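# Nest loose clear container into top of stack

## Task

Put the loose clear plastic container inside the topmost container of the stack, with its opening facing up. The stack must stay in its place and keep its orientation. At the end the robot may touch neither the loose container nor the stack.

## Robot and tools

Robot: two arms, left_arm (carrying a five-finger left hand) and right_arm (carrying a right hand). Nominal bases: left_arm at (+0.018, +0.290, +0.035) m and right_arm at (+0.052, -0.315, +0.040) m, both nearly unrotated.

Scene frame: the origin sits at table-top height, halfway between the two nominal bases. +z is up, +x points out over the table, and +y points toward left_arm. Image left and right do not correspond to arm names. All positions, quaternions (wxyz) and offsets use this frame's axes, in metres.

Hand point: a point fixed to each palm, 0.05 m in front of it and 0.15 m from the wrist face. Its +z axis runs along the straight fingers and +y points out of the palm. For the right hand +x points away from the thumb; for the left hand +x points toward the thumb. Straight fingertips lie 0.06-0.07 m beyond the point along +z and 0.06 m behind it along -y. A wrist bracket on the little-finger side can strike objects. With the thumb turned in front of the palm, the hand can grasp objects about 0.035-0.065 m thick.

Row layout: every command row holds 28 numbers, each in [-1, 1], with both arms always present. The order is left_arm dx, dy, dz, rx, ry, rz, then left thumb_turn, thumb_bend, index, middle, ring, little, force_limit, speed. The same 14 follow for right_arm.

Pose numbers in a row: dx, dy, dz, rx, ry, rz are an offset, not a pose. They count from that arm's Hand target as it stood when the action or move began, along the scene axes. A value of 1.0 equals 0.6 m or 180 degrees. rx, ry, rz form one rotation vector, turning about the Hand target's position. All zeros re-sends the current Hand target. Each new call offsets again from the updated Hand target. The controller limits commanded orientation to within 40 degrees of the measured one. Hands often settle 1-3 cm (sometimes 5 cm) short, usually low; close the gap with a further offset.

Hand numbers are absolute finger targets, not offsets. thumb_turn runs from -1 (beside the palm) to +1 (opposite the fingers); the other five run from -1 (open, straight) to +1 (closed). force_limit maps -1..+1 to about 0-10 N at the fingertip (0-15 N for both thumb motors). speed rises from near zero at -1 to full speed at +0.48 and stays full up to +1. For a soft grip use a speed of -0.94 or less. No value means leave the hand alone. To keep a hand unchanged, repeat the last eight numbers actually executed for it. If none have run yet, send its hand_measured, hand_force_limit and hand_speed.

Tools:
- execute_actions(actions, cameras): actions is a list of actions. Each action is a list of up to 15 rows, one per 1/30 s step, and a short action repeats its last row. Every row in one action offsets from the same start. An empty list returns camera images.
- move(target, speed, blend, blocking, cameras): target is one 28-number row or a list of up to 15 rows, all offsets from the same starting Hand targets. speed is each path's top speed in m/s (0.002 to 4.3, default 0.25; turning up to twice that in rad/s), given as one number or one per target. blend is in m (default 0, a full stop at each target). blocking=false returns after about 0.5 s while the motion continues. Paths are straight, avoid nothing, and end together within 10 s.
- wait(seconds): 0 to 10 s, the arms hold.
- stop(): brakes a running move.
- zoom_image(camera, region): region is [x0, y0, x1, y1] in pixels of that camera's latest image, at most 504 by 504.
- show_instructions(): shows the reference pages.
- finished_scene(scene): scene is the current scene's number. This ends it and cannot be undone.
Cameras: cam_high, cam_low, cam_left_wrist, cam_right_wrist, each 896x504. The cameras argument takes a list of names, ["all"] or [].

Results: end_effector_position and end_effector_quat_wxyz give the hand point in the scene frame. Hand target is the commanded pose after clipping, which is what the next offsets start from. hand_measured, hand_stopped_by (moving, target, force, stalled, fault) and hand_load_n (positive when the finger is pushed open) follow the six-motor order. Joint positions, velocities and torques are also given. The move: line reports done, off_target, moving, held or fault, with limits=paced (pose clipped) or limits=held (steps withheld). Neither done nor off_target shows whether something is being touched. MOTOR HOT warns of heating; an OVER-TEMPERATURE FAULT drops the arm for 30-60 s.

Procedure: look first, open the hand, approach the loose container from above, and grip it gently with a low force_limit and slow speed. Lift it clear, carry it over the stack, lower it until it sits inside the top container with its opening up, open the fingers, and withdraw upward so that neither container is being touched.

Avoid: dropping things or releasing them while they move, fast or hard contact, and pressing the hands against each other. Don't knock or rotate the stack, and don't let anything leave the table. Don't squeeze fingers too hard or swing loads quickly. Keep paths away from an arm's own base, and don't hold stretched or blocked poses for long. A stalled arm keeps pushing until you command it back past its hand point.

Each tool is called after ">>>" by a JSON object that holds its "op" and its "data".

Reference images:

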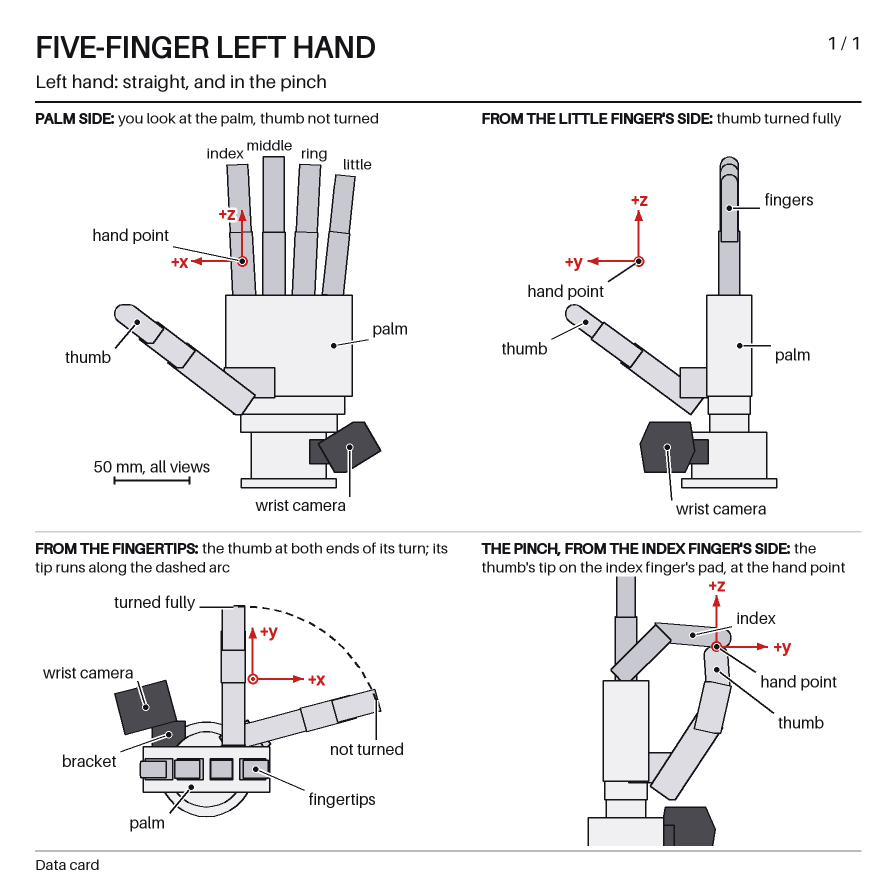

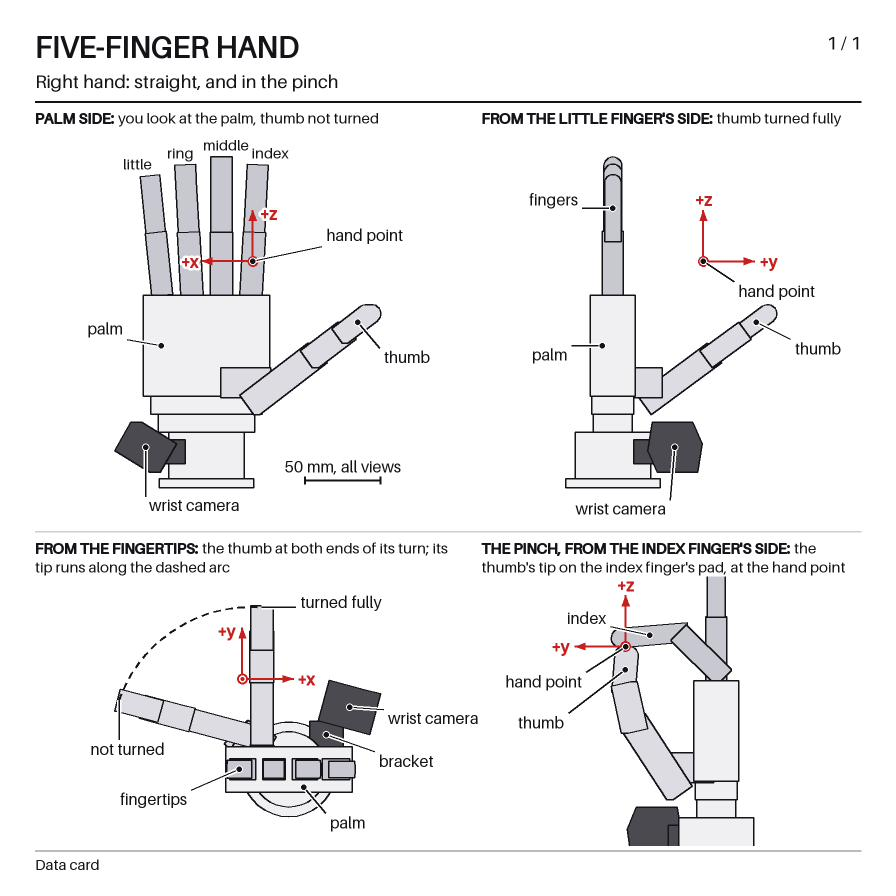

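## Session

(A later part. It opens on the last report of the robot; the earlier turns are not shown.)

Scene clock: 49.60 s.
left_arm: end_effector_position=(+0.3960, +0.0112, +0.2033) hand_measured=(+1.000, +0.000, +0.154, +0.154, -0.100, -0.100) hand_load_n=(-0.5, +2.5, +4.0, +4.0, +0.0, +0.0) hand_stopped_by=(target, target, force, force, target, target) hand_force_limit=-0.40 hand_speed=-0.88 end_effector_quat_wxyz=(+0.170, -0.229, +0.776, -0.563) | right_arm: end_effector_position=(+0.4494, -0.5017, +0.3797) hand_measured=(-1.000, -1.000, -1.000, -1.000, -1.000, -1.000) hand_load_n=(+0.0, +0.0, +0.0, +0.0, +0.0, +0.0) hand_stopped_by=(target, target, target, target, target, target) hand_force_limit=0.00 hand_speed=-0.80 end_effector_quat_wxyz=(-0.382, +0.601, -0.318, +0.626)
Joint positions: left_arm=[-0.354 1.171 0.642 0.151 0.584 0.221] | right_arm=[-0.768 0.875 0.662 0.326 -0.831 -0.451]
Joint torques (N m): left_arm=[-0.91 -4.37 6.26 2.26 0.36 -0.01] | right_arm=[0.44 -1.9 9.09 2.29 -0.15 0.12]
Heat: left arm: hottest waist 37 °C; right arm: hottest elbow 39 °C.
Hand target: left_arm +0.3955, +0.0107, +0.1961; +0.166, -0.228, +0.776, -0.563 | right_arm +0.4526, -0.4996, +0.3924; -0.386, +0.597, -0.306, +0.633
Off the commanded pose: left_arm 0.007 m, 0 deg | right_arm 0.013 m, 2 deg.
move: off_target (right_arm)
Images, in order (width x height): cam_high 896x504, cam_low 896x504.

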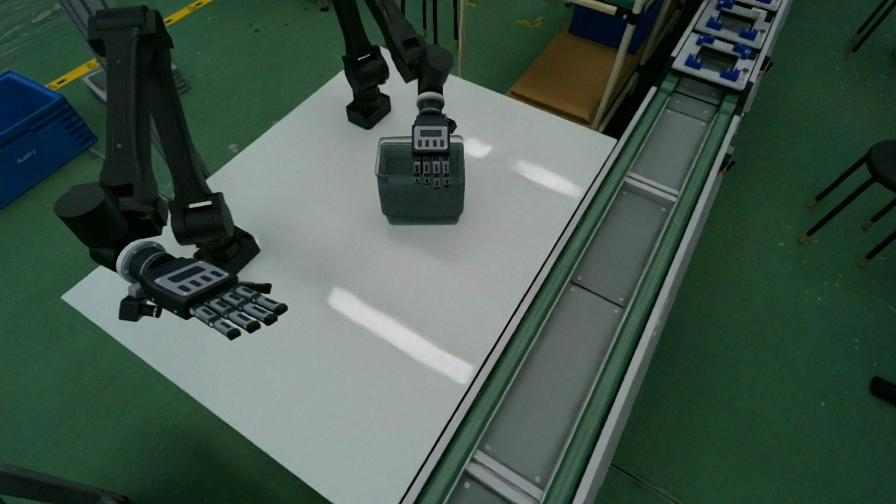

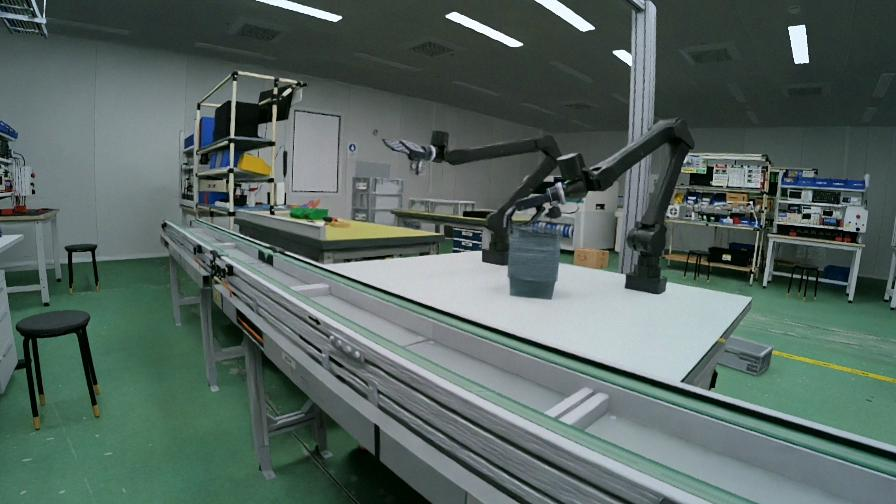

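>>> {"op": "move", "data": {"target": [0.002,0.006,-0.018,0,0,-0.004,1,0,0.45,0.45,-0.1,-0.1,-0.4,-0.88,0,0,0,0,0,0,-1,-1,-1,-1,-1,-1,0,-0.8], "cameras": ["cam_low","cam_high"], "speed": 0.08}}

>>> {"op": "zoom_image", "data": {"camera": "cam_high", "region": [370, 120, 480, 230]}}

>>> {"op": "zoom_image", "data": {"camera": "cam_low", "region": [500, 200, 570, 250]}}

Scene clock: 50.67 s.
left_arm: end_effector_position=(+0.3954, +0.0099, +0.2022) hand_measured=(+1.000, +0.000, +0.154, +0.154, -0.100, -0.100) hand_load_n=(+0.0, +2.5, +5.0, +2.5, +0.0, +0.0) hand_stopped_by=(target, target, force, force, target, target) hand_force_limit=-0.40 hand_speed=-0.88 end_effector_quat_wxyz=(+0.166, -0.219, +0.773, -0.572) | right_arm: end_effector_position=(+0.4494, -0.5017, +0.3797) hand_measured=(-1.000, -1.000, -1.000, -1.000, -1.000, -1.000) hand_load_n=(+0.0, +0.0, +0.5, +0.0, +0.0, +0.0) hand_stopped_by=(target, target, target, target, target, target) hand_force_limit=0.00 hand_speed=-0.80 end_effector_quat_wxyz=(-0.382, +0.601, -0.318, +0.626)
Joint positions: left_arm=[-0.348 1.181 0.634 0.186 0.614 0.222] | right_arm=[-0.768 0.875 0.662 0.326 -0.831 -0.451]
Joint torques (N m): left_arm=[-0.03 -3.31 5.85 2.15 0.22 0.12] | right_arm=[0.5 -1.79 9.11 2.29 -0.15 0.12]
Heat: left arm: hottest waist 37 °C; right arm: hottest elbow 39 °C.
Hand target: left_arm +0.3965, +0.0143, +0.1851; +0.162, -0.224, +0.778, -0.564 | right_arm +0.4526, -0.4996, +0.3924; -0.386, +0.597, -0.306, +0.633
Off the commanded pose: left_arm 0.017 m, 1 deg | right_arm 0.013 m, 2 deg.
move: off_target (left_arm, right_arm)
Images, in order (width x height): cam_high 896x504, cam_low 896x504.

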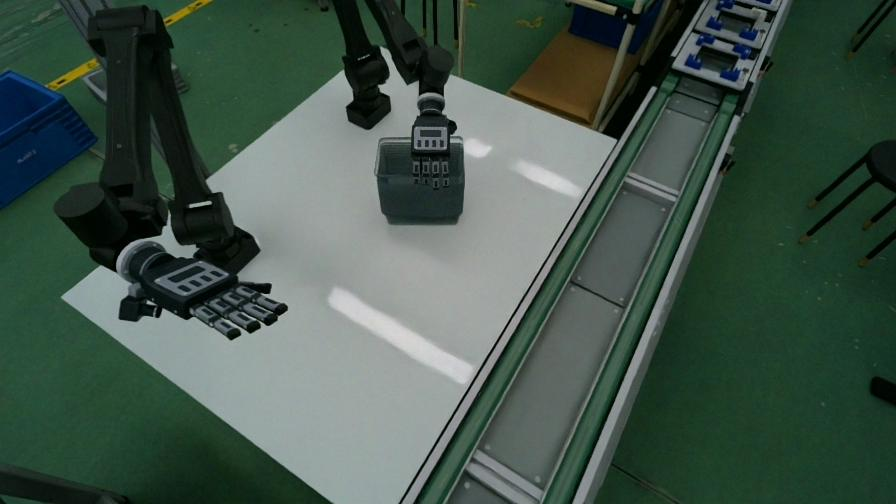

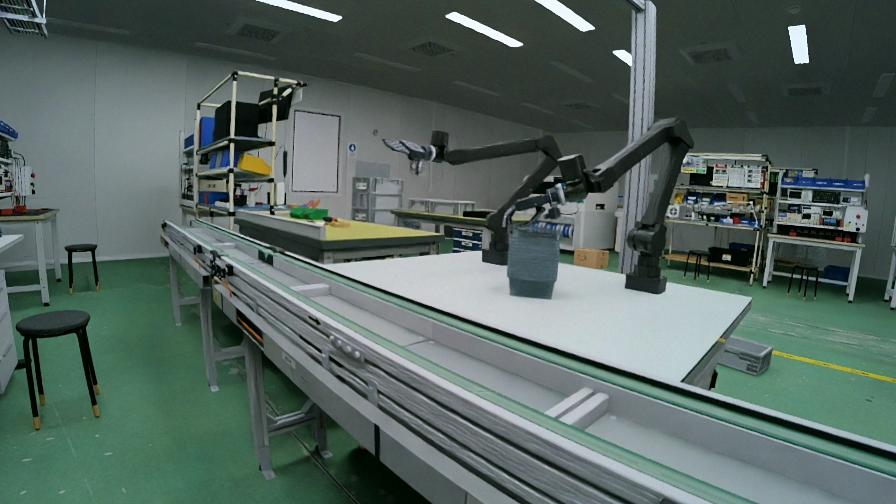

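Scaled by 4.582 from the camera's 896x504 image, which has a finer 1280x720 frame.

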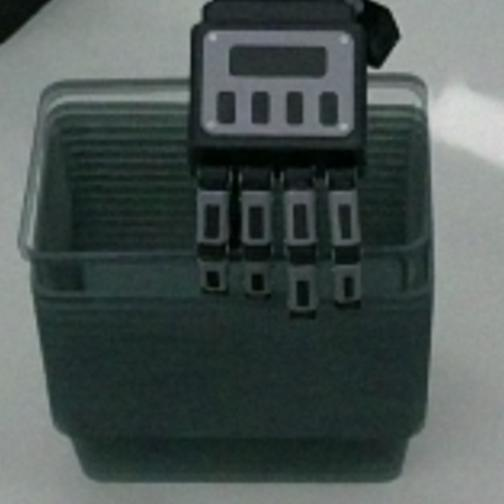

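Scaled by 7.200 from the camera's 896x504 image, which has a finer 1280x720 frame.

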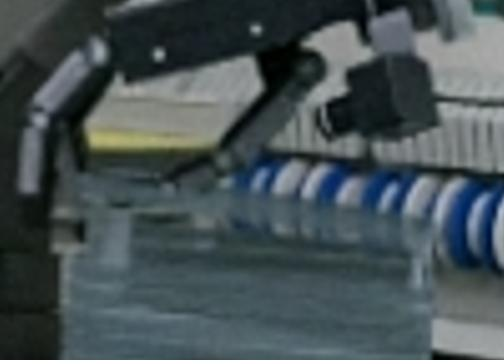

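>>> {"op": "move", "data": {"target": [0.001,-0.0055,0.035,0,0,0,1,0,0.45,0.45,-0.1,-0.1,-0.4,-0.88,0,0,0,0,0,0,-1,-1,-1,-1,-1,-1,0,-0.8], "cameras": ["cam_low","cam_high","cam_left_wrist"], "speed": 0.08}}

>>> {"op": "zoom_image", "data": {"camera": "cam_high", "region": [370, 120, 480, 230]}}

>>> {"op": "zoom_image", "data": {"camera": "cam_low", "region": [500, 200, 570, 250]}}

>>> {"op": "zoom_image", "data": {"camera": "cam_left_wrist", "region": [100, 0, 604, 504]}}

Scene clock: 52.27 s.
left_arm: end_effector_position=(+0.3934, +0.0109, +0.2019) hand_measured=(+1.000, +0.000, +0.154, +0.154, -0.100, -0.100) hand_load_n=(+0.0, +2.5, +4.5, +4.5, +0.0, +0.0) hand_stopped_by=(target, target, force, force, target, target) hand_force_limit=-0.40 hand_speed=-0.88 end_effector_quat_wxyz=(+0.163, -0.222, +0.775, -0.568) | right_arm: end_effector_position=(+0.4494, -0.5017, +0.3797) hand_measured=(-1.000, -1.000, -1.000, -1.000, -1.000, -1.000) hand_load_n=(+0.0, +0.0, -0.5, +0.0, +0.0, +0.0) hand_stopped_by=(target, target, target, target, target, target) hand_force_limit=0.00 hand_speed=-0.80 end_effector_quat_wxyz=(-0.382, +0.601, -0.318, +0.626)
Joint positions: left_arm=[-0.348 1.176 0.637 0.162 0.612 0.223] | right_arm=[-0.768 0.875 0.662 0.326 -0.831 -0.451]
Joint torques (N m): left_arm=[-0.73 -5.3 8.31 0.47 0 0.06] | right_arm=[0.5 -1.85 9.09 2.28 -0.15 0.12]
Heat: left arm: hottest waist 37 °C; right arm: hottest elbow 40 °C.
Hand target: left_arm +0.3972, +0.0109, +0.2063; +0.163, -0.223, +0.778, -0.564 | right_arm +0.4526, -0.4996, +0.3924; -0.386, +0.597, -0.306, +0.633
Off the commanded pose: left_arm 0.006 m, 1 deg | right_arm 0.013 m, 2 deg.
move: off_target (right_arm)
camera_calibration:
cam_left_wrist: T_world_to_cam=[[-0.105696, -0.343676, 0.933121, -0.14371], [-0.993722, 0.071108, -0.0863708, 0.404012], [-0.0366688, -0.936392, -0.349035, 0.20528], [0, 0, 0, 1]] pos_world=[0.393813, 0.114105, 0.240643]
Images, in order (width x height): cam_high 896x504, cam_low 896x504, cam_left_wrist 896x504.

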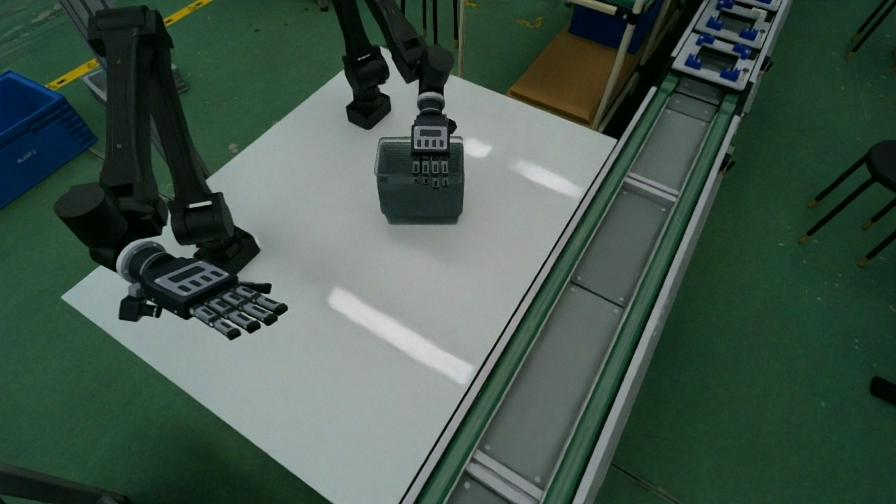

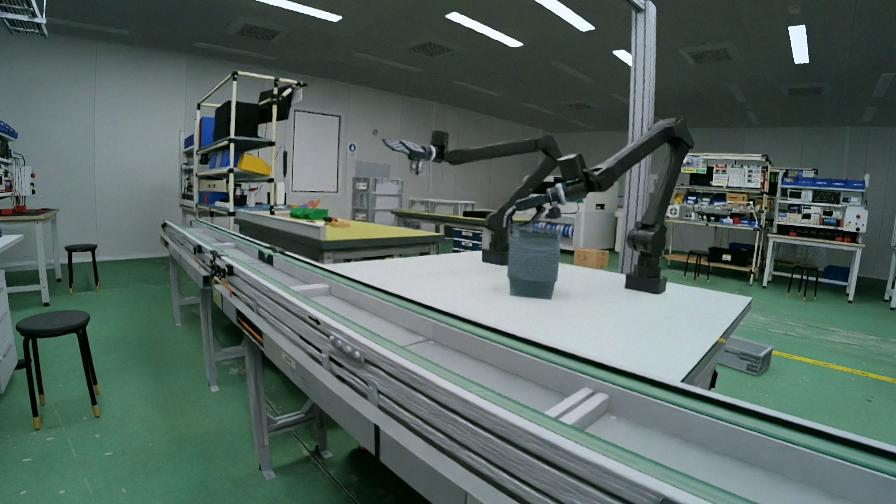

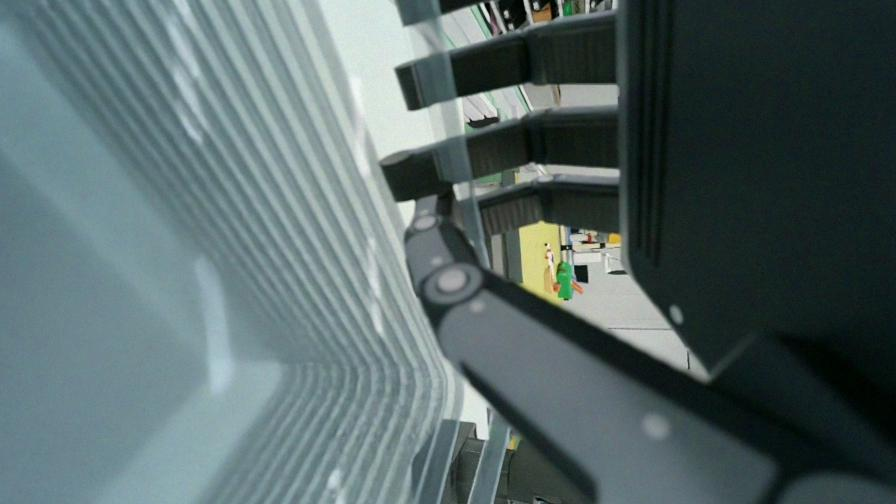

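Scaled by 4.582 from the camera's 896x504 image, which has a finer 1280x720 frame.

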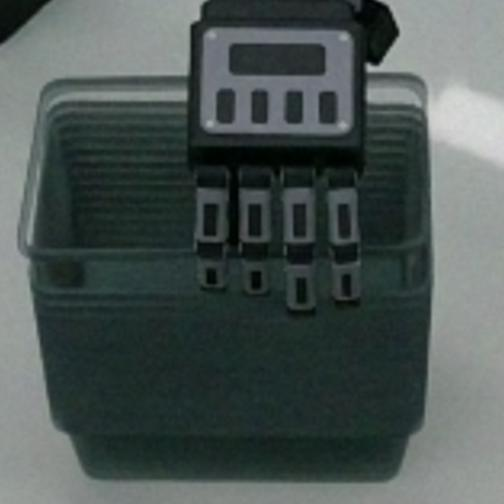

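Scaled by 7.200 from the camera's 896x504 image, which has a finer 1280x720 frame.

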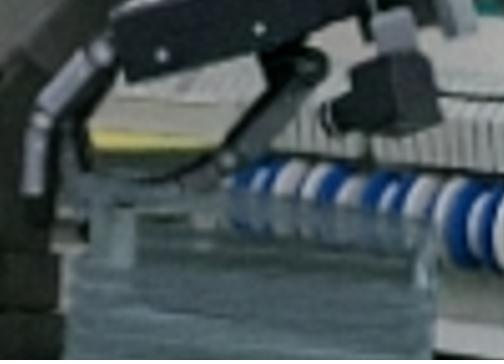

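Scaled by 1.000.

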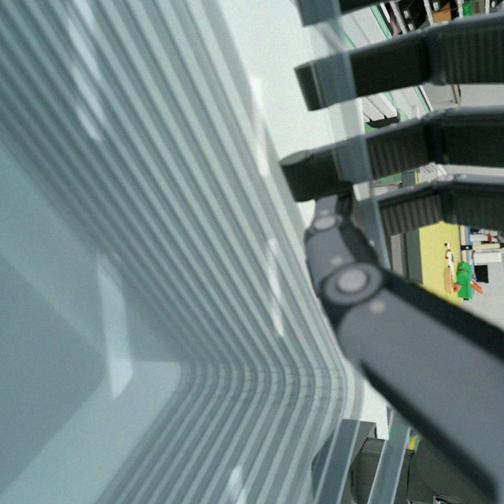

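>>> {"op": "move", "data": {"target": [0.009,0.005,0.012,0,0,0,1,0,0.45,0.45,-0.1,-0.1,-0.4,-0.88,0,0,0,0,0,0,-1,-1,-1,-1,-1,-1,0,-0.8], "cameras": ["cam_low","cam_high"], "speed": 0.08}}

>>> {"op": "zoom_image", "data": {"camera": "cam_high", "region": [370, 120, 480, 230]}}

>>> {"op": "zoom_image", "data": {"camera": "cam_low", "region": [500, 200, 570, 250]}}

Scene clock: 53.43 s.
left_arm: end_effector_position=(+0.3937, +0.0123, +0.2025) hand_measured=(+1.000, +0.000, +0.154, +0.154, -0.100, -0.100) hand_load_n=(+0.0, +3.0, +4.0, +5.0, +0.0, +0.0) hand_stopped_by=(target, target, force, force, target, target) hand_force_limit=-0.40 hand_speed=-0.88 end_effector_quat_wxyz=(+0.157, -0.225, +0.779, -0.564) | right_arm: end_effector_position=(+0.4494, -0.5017, +0.3797) hand_measured=(-1.000, -1.000, -1.000, -1.000, -1.000, -1.000) hand_load_n=(+0.0, +0.5, +0.0, +0.0, +0.0, +0.0) hand_stopped_by=(target, target, target, target, target, target) hand_force_limit=0.00 hand_speed=-0.80 end_effector_quat_wxyz=(-0.382, +0.601, -0.318, +0.626)
Joint positions: left_arm=[-0.344 1.176 0.649 0.131 0.616 0.227] | right_arm=[-0.768 0.875 0.662 0.326 -0.831 -0.451]
Joint torques (N m): left_arm=[0.15 -5.54 9.02 0.66 0.32 0.08] | right_arm=[0.5 -1.79 9.09 2.28 -0.15 0.13]
Heat: left arm: hottest waist 37 °C; right arm: hottest elbow 40 °C.
Hand target: left_arm +0.4027, +0.0141, +0.2134; +0.163, -0.224, +0.778, -0.564 | right_arm +0.4526, -0.4996, +0.3924; -0.386, +0.597, -0.306, +0.633
Off the commanded pose: left_arm 0.014 m, 1 deg | right_arm 0.013 m, 2 deg.
move: off_target (left_arm, right_arm)
Images, in order (width x height): cam_high 896x504, cam_low 896x504.

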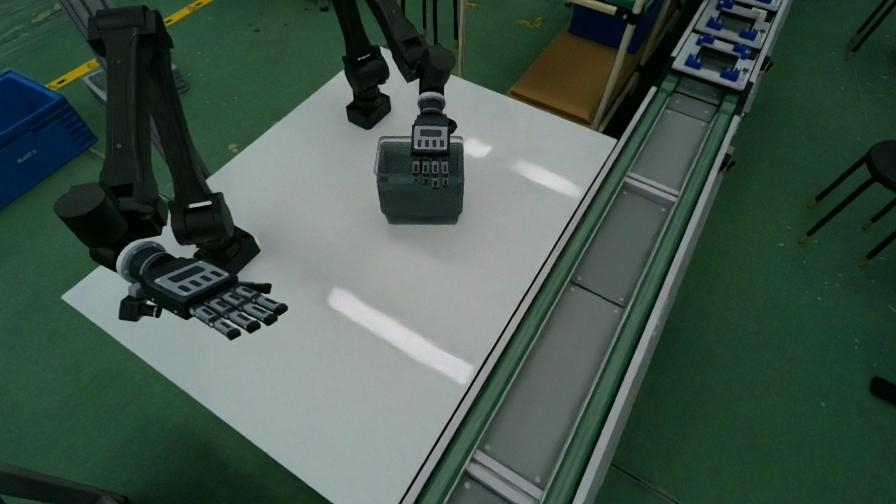

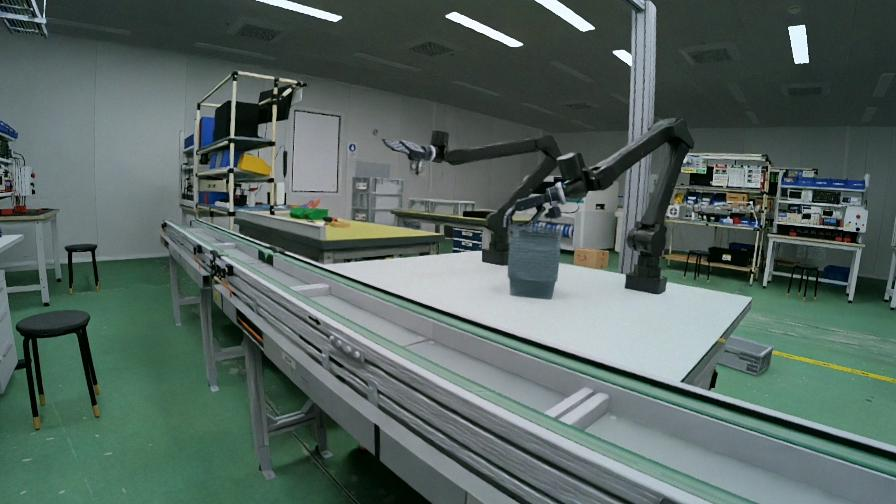

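Scaled by 4.582 from the camera's 896x504 image, which has a finer 1280x720 frame.

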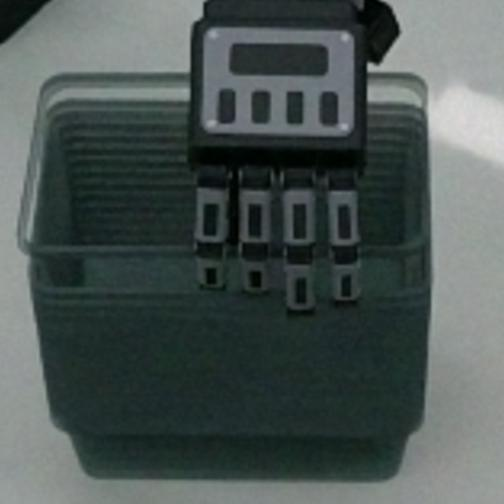

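Scaled by 7.200 from the camera's 896x504 image, which has a finer 1280x720 frame.

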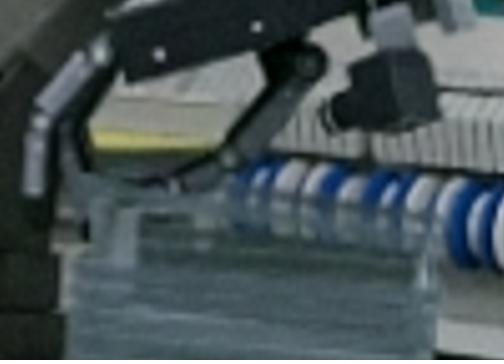

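>>> {"op": "move", "data": {"target": [[-0.012,-0.0077,0.045,0,0,0,1,0,0.45,0.45,-0.1,-0.1,-0.4,-0.88,0,0,0,0,0,0,-1,-1,-1,-1,-1,-1,0,-0.8],[-0.012,-0.0077,-0.014,0,0,0,1,0,0.45,0.45,-0.1,-0.1,-0.4,-0.88,0,0,0,0,0,0,-1,-1,-1,-1,-1,-1,0,-0.8]], "cameras": ["cam_low","cam_high"], "speed": 0.1}}

>>> {"op": "zoom_image", "data": {"camera": "cam_high", "region": [370, 120, 480, 230]}}

>>> {"op": "zoom_image", "data": {"camera": "cam_low", "region": [500, 200, 570, 250]}}

Scene clock: 55.50 s.
left_arm: end_effector_position=(+0.3942, +0.0137, +0.2080) hand_measured=(+1.000, +0.000, +0.154, +0.154, -0.100, -0.100) hand_load_n=(+0.0, +2.5, +4.0, +3.0, +0.0, +0.0) hand_stopped_by=(target, target, force, force, target, target) hand_force_limit=-0.40 hand_speed=-0.88 end_effector_quat_wxyz=(+0.161, -0.228, +0.779, -0.562) | right_arm: end_effector_position=(+0.4494, -0.5017, +0.3797) hand_measured=(-1.000, -1.000, -1.000, -1.000, -1.000, -1.000) hand_load_n=(+0.0, -0.5, +0.0, +0.0, +0.0, +0.0) hand_stopped_by=(target, target, target, target, target, target) hand_force_limit=0.00 hand_speed=-0.80 end_effector_quat_wxyz=(-0.382, +0.601, -0.318, +0.626)
Joint positions: left_arm=[-0.344 1.162 0.657 0.11 0.606 0.227] | right_arm=[-0.768 0.875 0.662 0.326 -0.831 -0.451]
Joint torques (N m): left_arm=[-1.49 -4.25 6.76 2.51 0 -0.02] | right_arm=[0.44 -1.67 9.07 2.28 -0.14 0.13]
Heat: left arm: hottest elbow 38 °C; right arm: hottest elbow 40 °C.
Hand target: left_arm +0.3955, +0.0094, +0.2051; +0.163, -0.224, +0.778, -0.565 | right_arm +0.4526, -0.4996, +0.3924; -0.386, +0.597, -0.306, +0.633
Off the commanded pose: left_arm 0.005 m, 1 deg | right_arm 0.013 m, 2 deg.
move: off_target (right_arm)
Images, in order (width x height): cam_high 896x504, cam_low 896x504.

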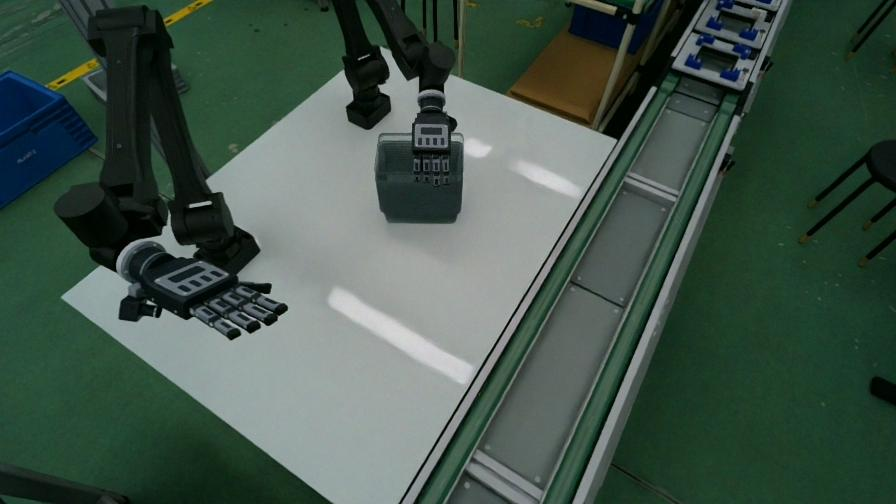

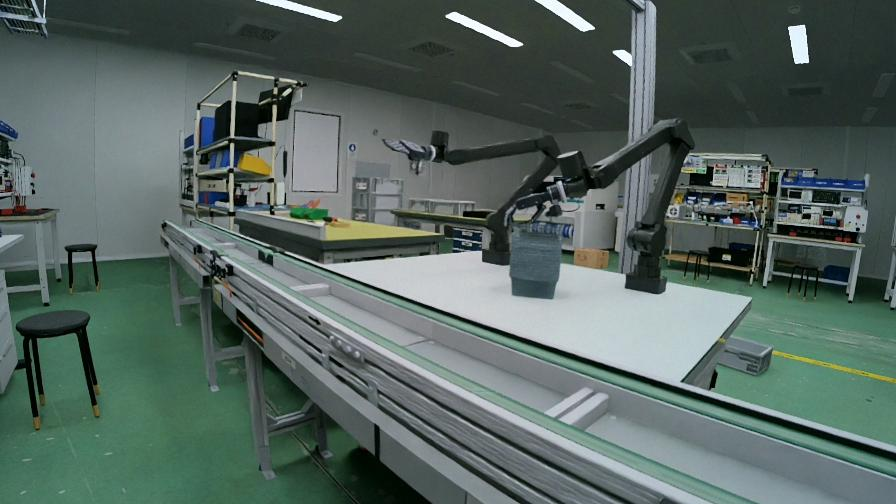

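Scaled by 4.582 from the camera's 896x504 image, which has a finer 1280x720 frame.

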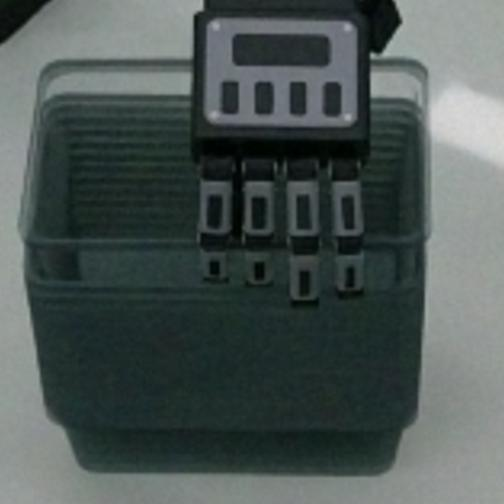

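Scaled by 7.200 from the camera's 896x504 image, which has a finer 1280x720 frame.

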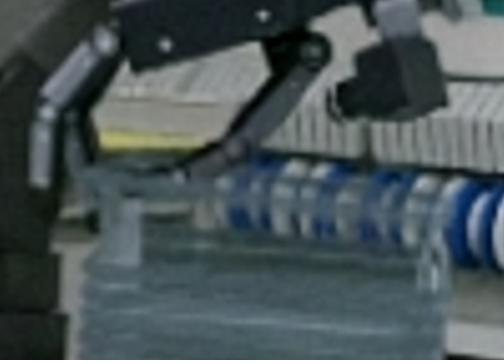

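>>> {"op": "move", "data": {"target": [[0,0,0.075,0,0,0,1,0,0.45,0.45,-0.1,-0.1,-0.4,-0.88,0,0,0,0,0,0,-1,-1,-1,-1,-1,-1,0,-0.8],[-0.006,0.0035,0.055,0.0013,0.0082,0.0035,1,0,0.45,0.45,-0.1,-0.1,-0.4,-0.88,0,0,0,0,0,0,-1,-1,-1,-1,-1,-1,0,-0.8]], "cameras": ["cam_low","cam_high"], "speed": 0.08}}

>>> {"op": "zoom_image", "data": {"camera": "cam_high", "region": [370, 120, 480, 230]}}

>>> {"op": "zoom_image", "data": {"camera": "cam_low", "region": [500, 180, 570, 300]}}

Scene clock: 58.07 s.
left_arm: end_effector_position=(+0.3841, +0.0185, +0.2178) hand_measured=(+1.000, +0.000, +0.154, +0.152, -0.100, -0.100) hand_load_n=(+0.0, +3.0, +3.5, +4.5, +0.0, +0.0) hand_stopped_by=(target, target, force, force, target, target) hand_force_limit=-0.40 hand_speed=-0.88 end_effector_quat_wxyz=(+0.148, -0.241, +0.786, -0.549) | right_arm: end_effector_position=(+0.4494, -0.5017, +0.3797) hand_measured=(-1.000, -1.000, -1.000, -1.000, -1.000, -1.000) hand_load_n=(+0.0, +0.0, +0.0, +0.0, +0.0, +0.0) hand_stopped_by=(target, target, target, target, target, target) hand_force_limit=0.00 hand_speed=-0.80 end_effector_quat_wxyz=(-0.382, +0.601, -0.318, +0.626)
Joint positions: left_arm=[-0.344 1.118 0.679 -0.003 0.599 0.227] | right_arm=[-0.768 0.875 0.662 0.326 -0.831 -0.451]
Joint torques (N m): left_arm=[-1.44 -5.54 9.62 1.42 -0.01 -0.15] | right_arm=[0.5 -1.85 9.07 2.28 -0.15 0.12]
Heat: left arm: hottest elbow 38 °C; right arm: hottest elbow 40 °C.
Hand target: left_arm +0.3918, +0.0115, +0.2380; +0.156, -0.235, +0.780, -0.559 | right_arm +0.4526, -0.4996, +0.3924; -0.386, +0.597, -0.306, +0.633
Off the commanded pose: left_arm 0.023 m, 2 deg | right_arm 0.013 m, 2 deg.
move: off_target (left_arm, right_arm)
Images, in order (width x height): cam_high 896x504, cam_low 896x504.

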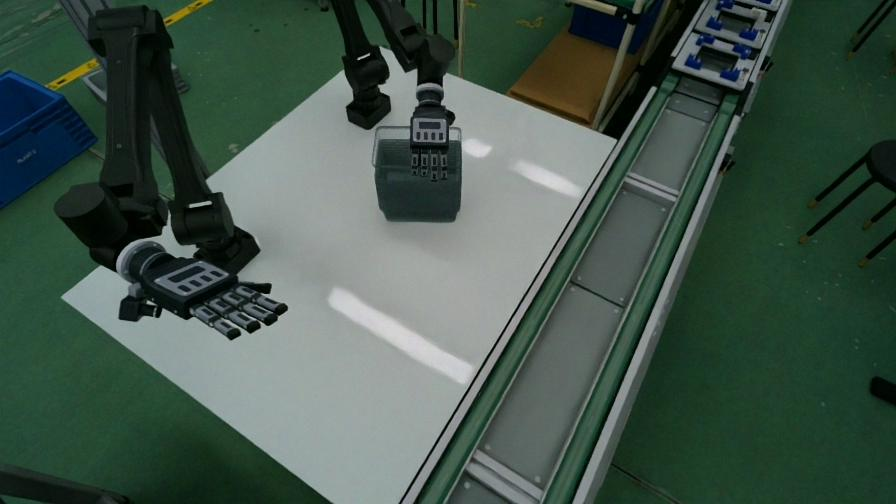

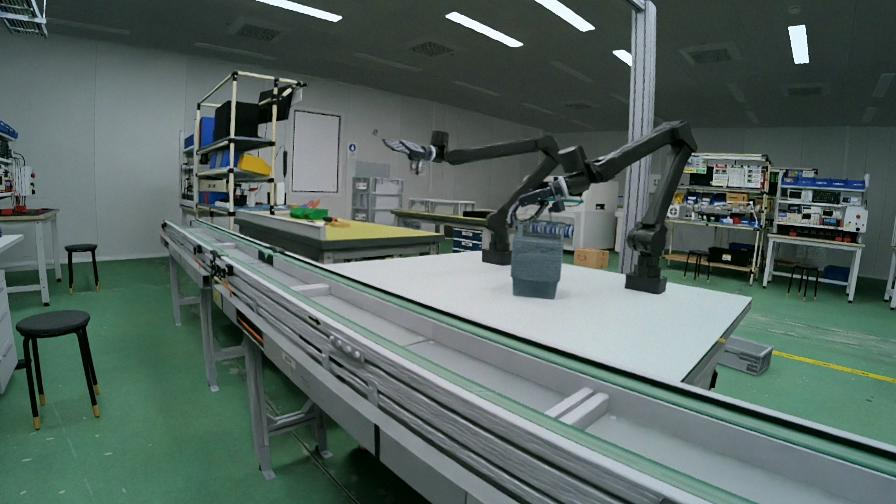

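Scaled by 4.582 from the camera's 896x504 image, which has a finer 1280x720 frame.

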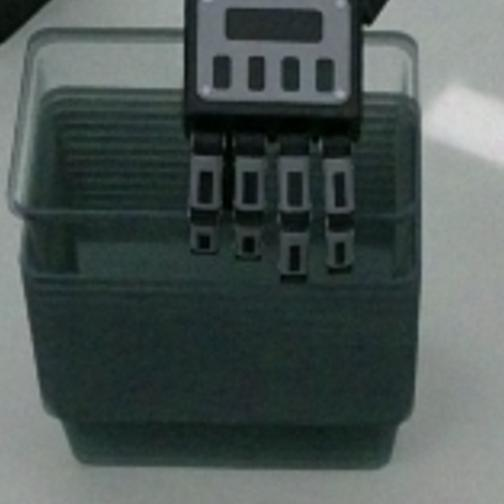

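Scaled by 4.200 from the camera's 896x504 image, which has a finer 1280x720 frame.

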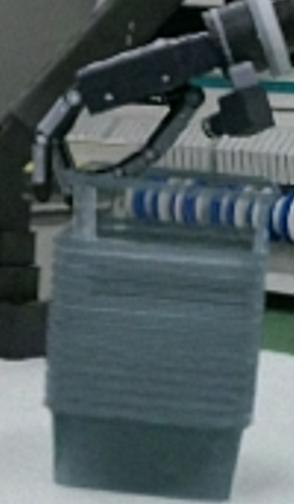

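>>> {"op": "move", "data": {"target": [-0.0063,0.002,-0.078,0,0,0,1,0,0.45,0.45,-0.1,-0.1,-0.4,-0.88,0,0,0,0,0,0,-1,-1,-1,-1,-1,-1,0,-0.8], "cameras": ["cam_low","cam_high"], "speed": 0.06}}

>>> {"op": "zoom_image", "data": {"camera": "cam_high", "region": [370, 120, 480, 230]}}

>>> {"op": "zoom_image", "data": {"camera": "cam_low", "region": [500, 180, 570, 300]}}

Scene clock: 60.00 s.
left_arm: end_effector_position=(+0.3902, +0.0162, +0.2028) hand_measured=(+1.000, +0.000, +0.154, +0.152, -0.100, -0.100) hand_load_n=(+0.0, +2.5, +3.0, +4.0, +0.0, +0.0) hand_stopped_by=(target, target, force, force, target, target) hand_force_limit=-0.40 hand_speed=-0.88 end_effector_quat_wxyz=(+0.164, -0.231, +0.777, -0.562) | right_arm: end_effector_position=(+0.4494, -0.5017, +0.3797) hand_measured=(-1.000, -1.000, -1.000, -1.000, -1.000, -1.000) hand_load_n=(+0.0, +0.0, +0.0, +0.0, +0.0, +0.0) hand_stopped_by=(target, target, target, target, target, target) hand_force_limit=0.00 hand_speed=-0.80 end_effector_quat_wxyz=(-0.382, +0.601, -0.318, +0.626)
Joint positions: left_arm=[-0.344 1.153 0.633 0.129 0.598 0.222] | right_arm=[-0.768 0.875 0.662 0.326 -0.831 -0.451]
Joint torques (N m): left_arm=[-1.38 -3.31 6.16 2.29 0 -0.09] | right_arm=[0.44 -1.96 9.07 2.29 -0.15 0.12]
Heat: left arm: hottest elbow 38 °C; right arm: hottest elbow 40 °C.
Hand target: left_arm +0.3880, +0.0128, +0.1912; +0.156, -0.235, +0.780, -0.559 | right_arm +0.4526, -0.4996, +0.3924; -0.386, +0.597, -0.306, +0.633
Off the commanded pose: left_arm 0.012 m, 1 deg | right_arm 0.013 m, 2 deg.
move: off_target (left_arm, right_arm)
Images, in order (width x height): cam_high 896x504, cam_low 896x504.

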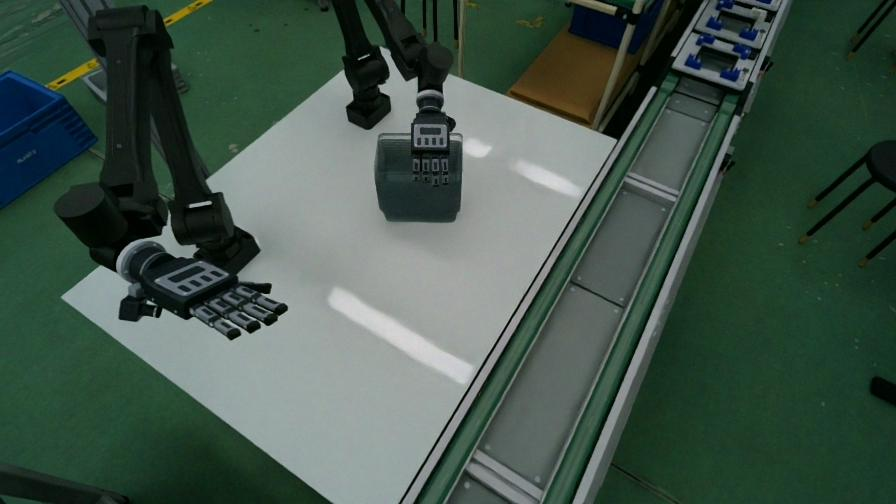

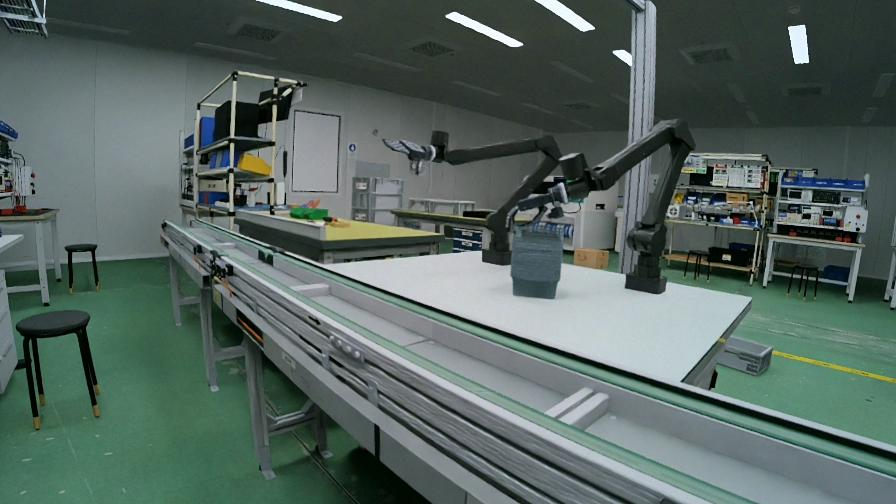

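Scaled by 4.582 from the camera's 896x504 image, which has a finer 1280x720 frame.

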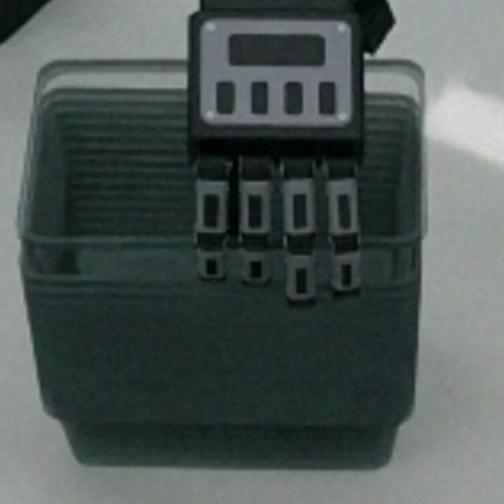

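Scaled by 4.200 from the camera's 896x504 image, which has a finer 1280x720 frame.

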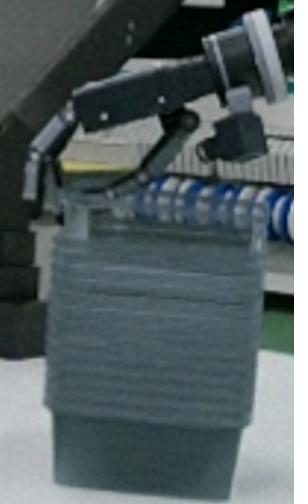

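>>> {"op": "move", "data": {"target": [0.025,-0.012,0.013,0,0,0,1,0,0.45,0.45,-0.1,-0.1,-0.4,-0.88,0,0,0,0,0,0,-1,-1,-1,-1,-1,-1,0,-0.8], "cameras": ["cam_low","cam_high"], "speed": 0.06}}

>>> {"op": "zoom_image", "data": {"camera": "cam_high", "region": [370, 120, 480, 230]}}

>>> {"op": "zoom_image", "data": {"camera": "cam_low", "region": [500, 180, 570, 300]}}

Scene clock: 61.63 s.
left_arm: end_effector_position=(+0.3942, +0.0121, +0.2015) hand_measured=(+1.000, +0.000, +0.154, +0.152, -0.100, -0.100) hand_load_n=(+0.0, +1.5, +4.5, +3.5, +0.0, +0.0) hand_stopped_by=(target, target, force, force, target, target) hand_force_limit=-0.40 hand_speed=-0.88 end_effector_quat_wxyz=(+0.160, -0.233, +0.777, -0.562) | right_arm: end_effector_position=(+0.4494, -0.5017, +0.3797) hand_measured=(-1.000, -1.000, -1.000, -1.000, -1.000, -1.000) hand_load_n=(+0.0, +0.0, +0.0, +0.0, +0.0, +0.0) hand_stopped_by=(target, target, target, target, target, target) hand_force_limit=0.00 hand_speed=-0.80 end_effector_quat_wxyz=(-0.382, +0.601, -0.318, +0.626)
Joint positions: left_arm=[-0.348 1.175 0.646 0.136 0.598 0.215] | right_arm=[-0.768 0.875 0.662 0.326 -0.831 -0.451]
Joint torques (N m): left_arm=[-1.32 -2.49 8.81 1.48 -0.14 -0.03] | right_arm=[0.44 -1.79 9.1 2.28 -0.14 0.13]
Heat: left arm: hottest elbow 38 °C; right arm: hottest elbow 40 °C.
Hand target: left_arm +0.4030, +0.0054, +0.1990; +0.156, -0.235, +0.780, -0.559 | right_arm +0.4526, -0.4996, +0.3924; -0.386, +0.597, -0.306, +0.633
Off the commanded pose: left_arm 0.011 m, 1 deg | right_arm 0.013 m, 2 deg.
move: off_target (left_arm, right_arm)
Images, in order (width x height): cam_high 896x504, cam_low 896x504.

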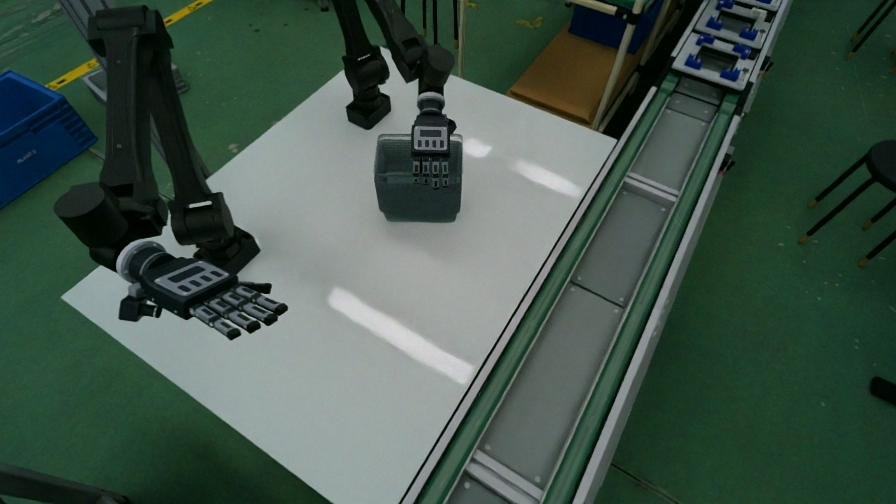

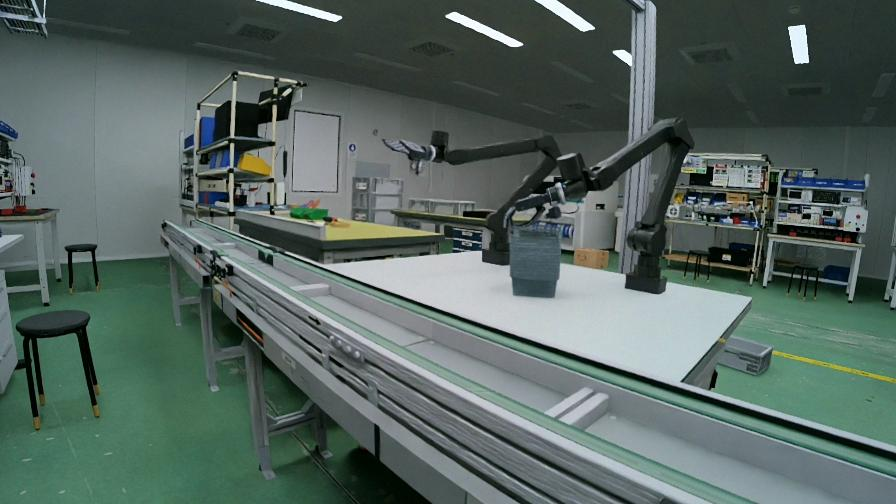

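Scaled by 4.582 from the camera's 896x504 image, which has a finer 1280x720 frame.

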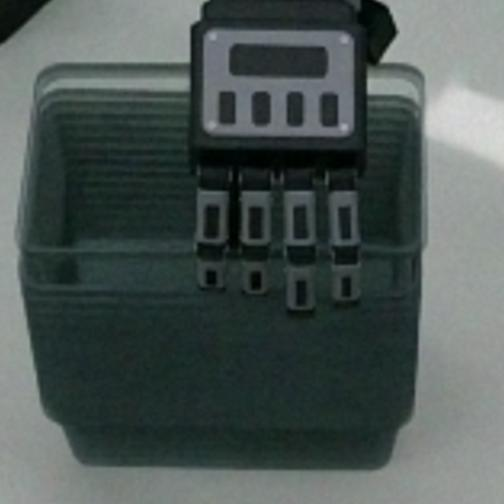

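Scaled by 4.200 from the camera's 896x504 image, which has a finer 1280x720 frame.

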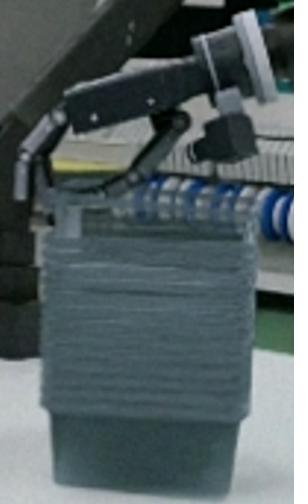

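>>> {"op": "zoom_image", "data": {"camera": "cam_low", "region": [500, 215, 570, 305]}}

>>> {"op": "zoom_image", "data": {"camera": "cam_high", "region": [370, 165, 420, 230]}}

>>> {"op": "zoom_image", "data": {"camera": "cam_high", "region": [425, 165, 475, 230]}}

Scaled by 5.600 from the camera's 896x504 image, which has a finer 1280x720 frame.

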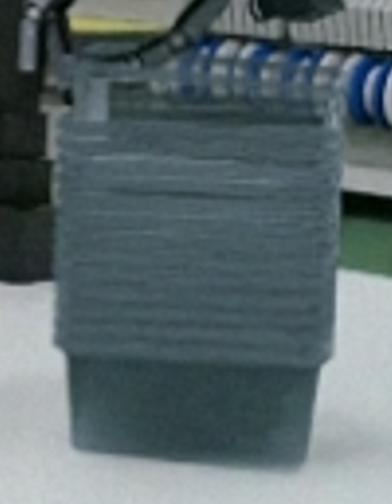

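Scaled by 7.754 from the camera's 896x504 image, which has a finer 1280x720 frame.

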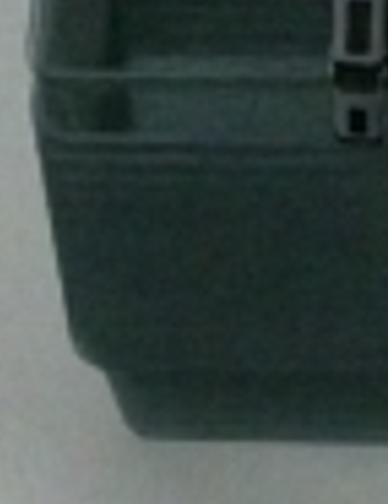

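Scaled by 7.754 from the camera's 896x504 image, which has a finer 1280x720 frame.

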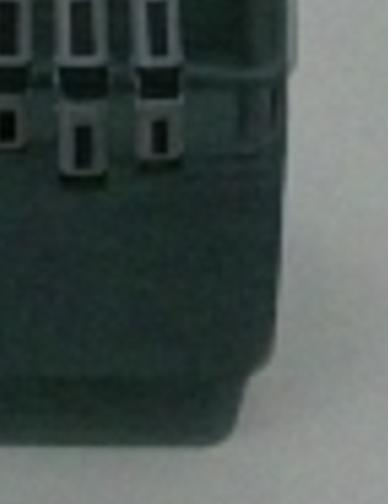

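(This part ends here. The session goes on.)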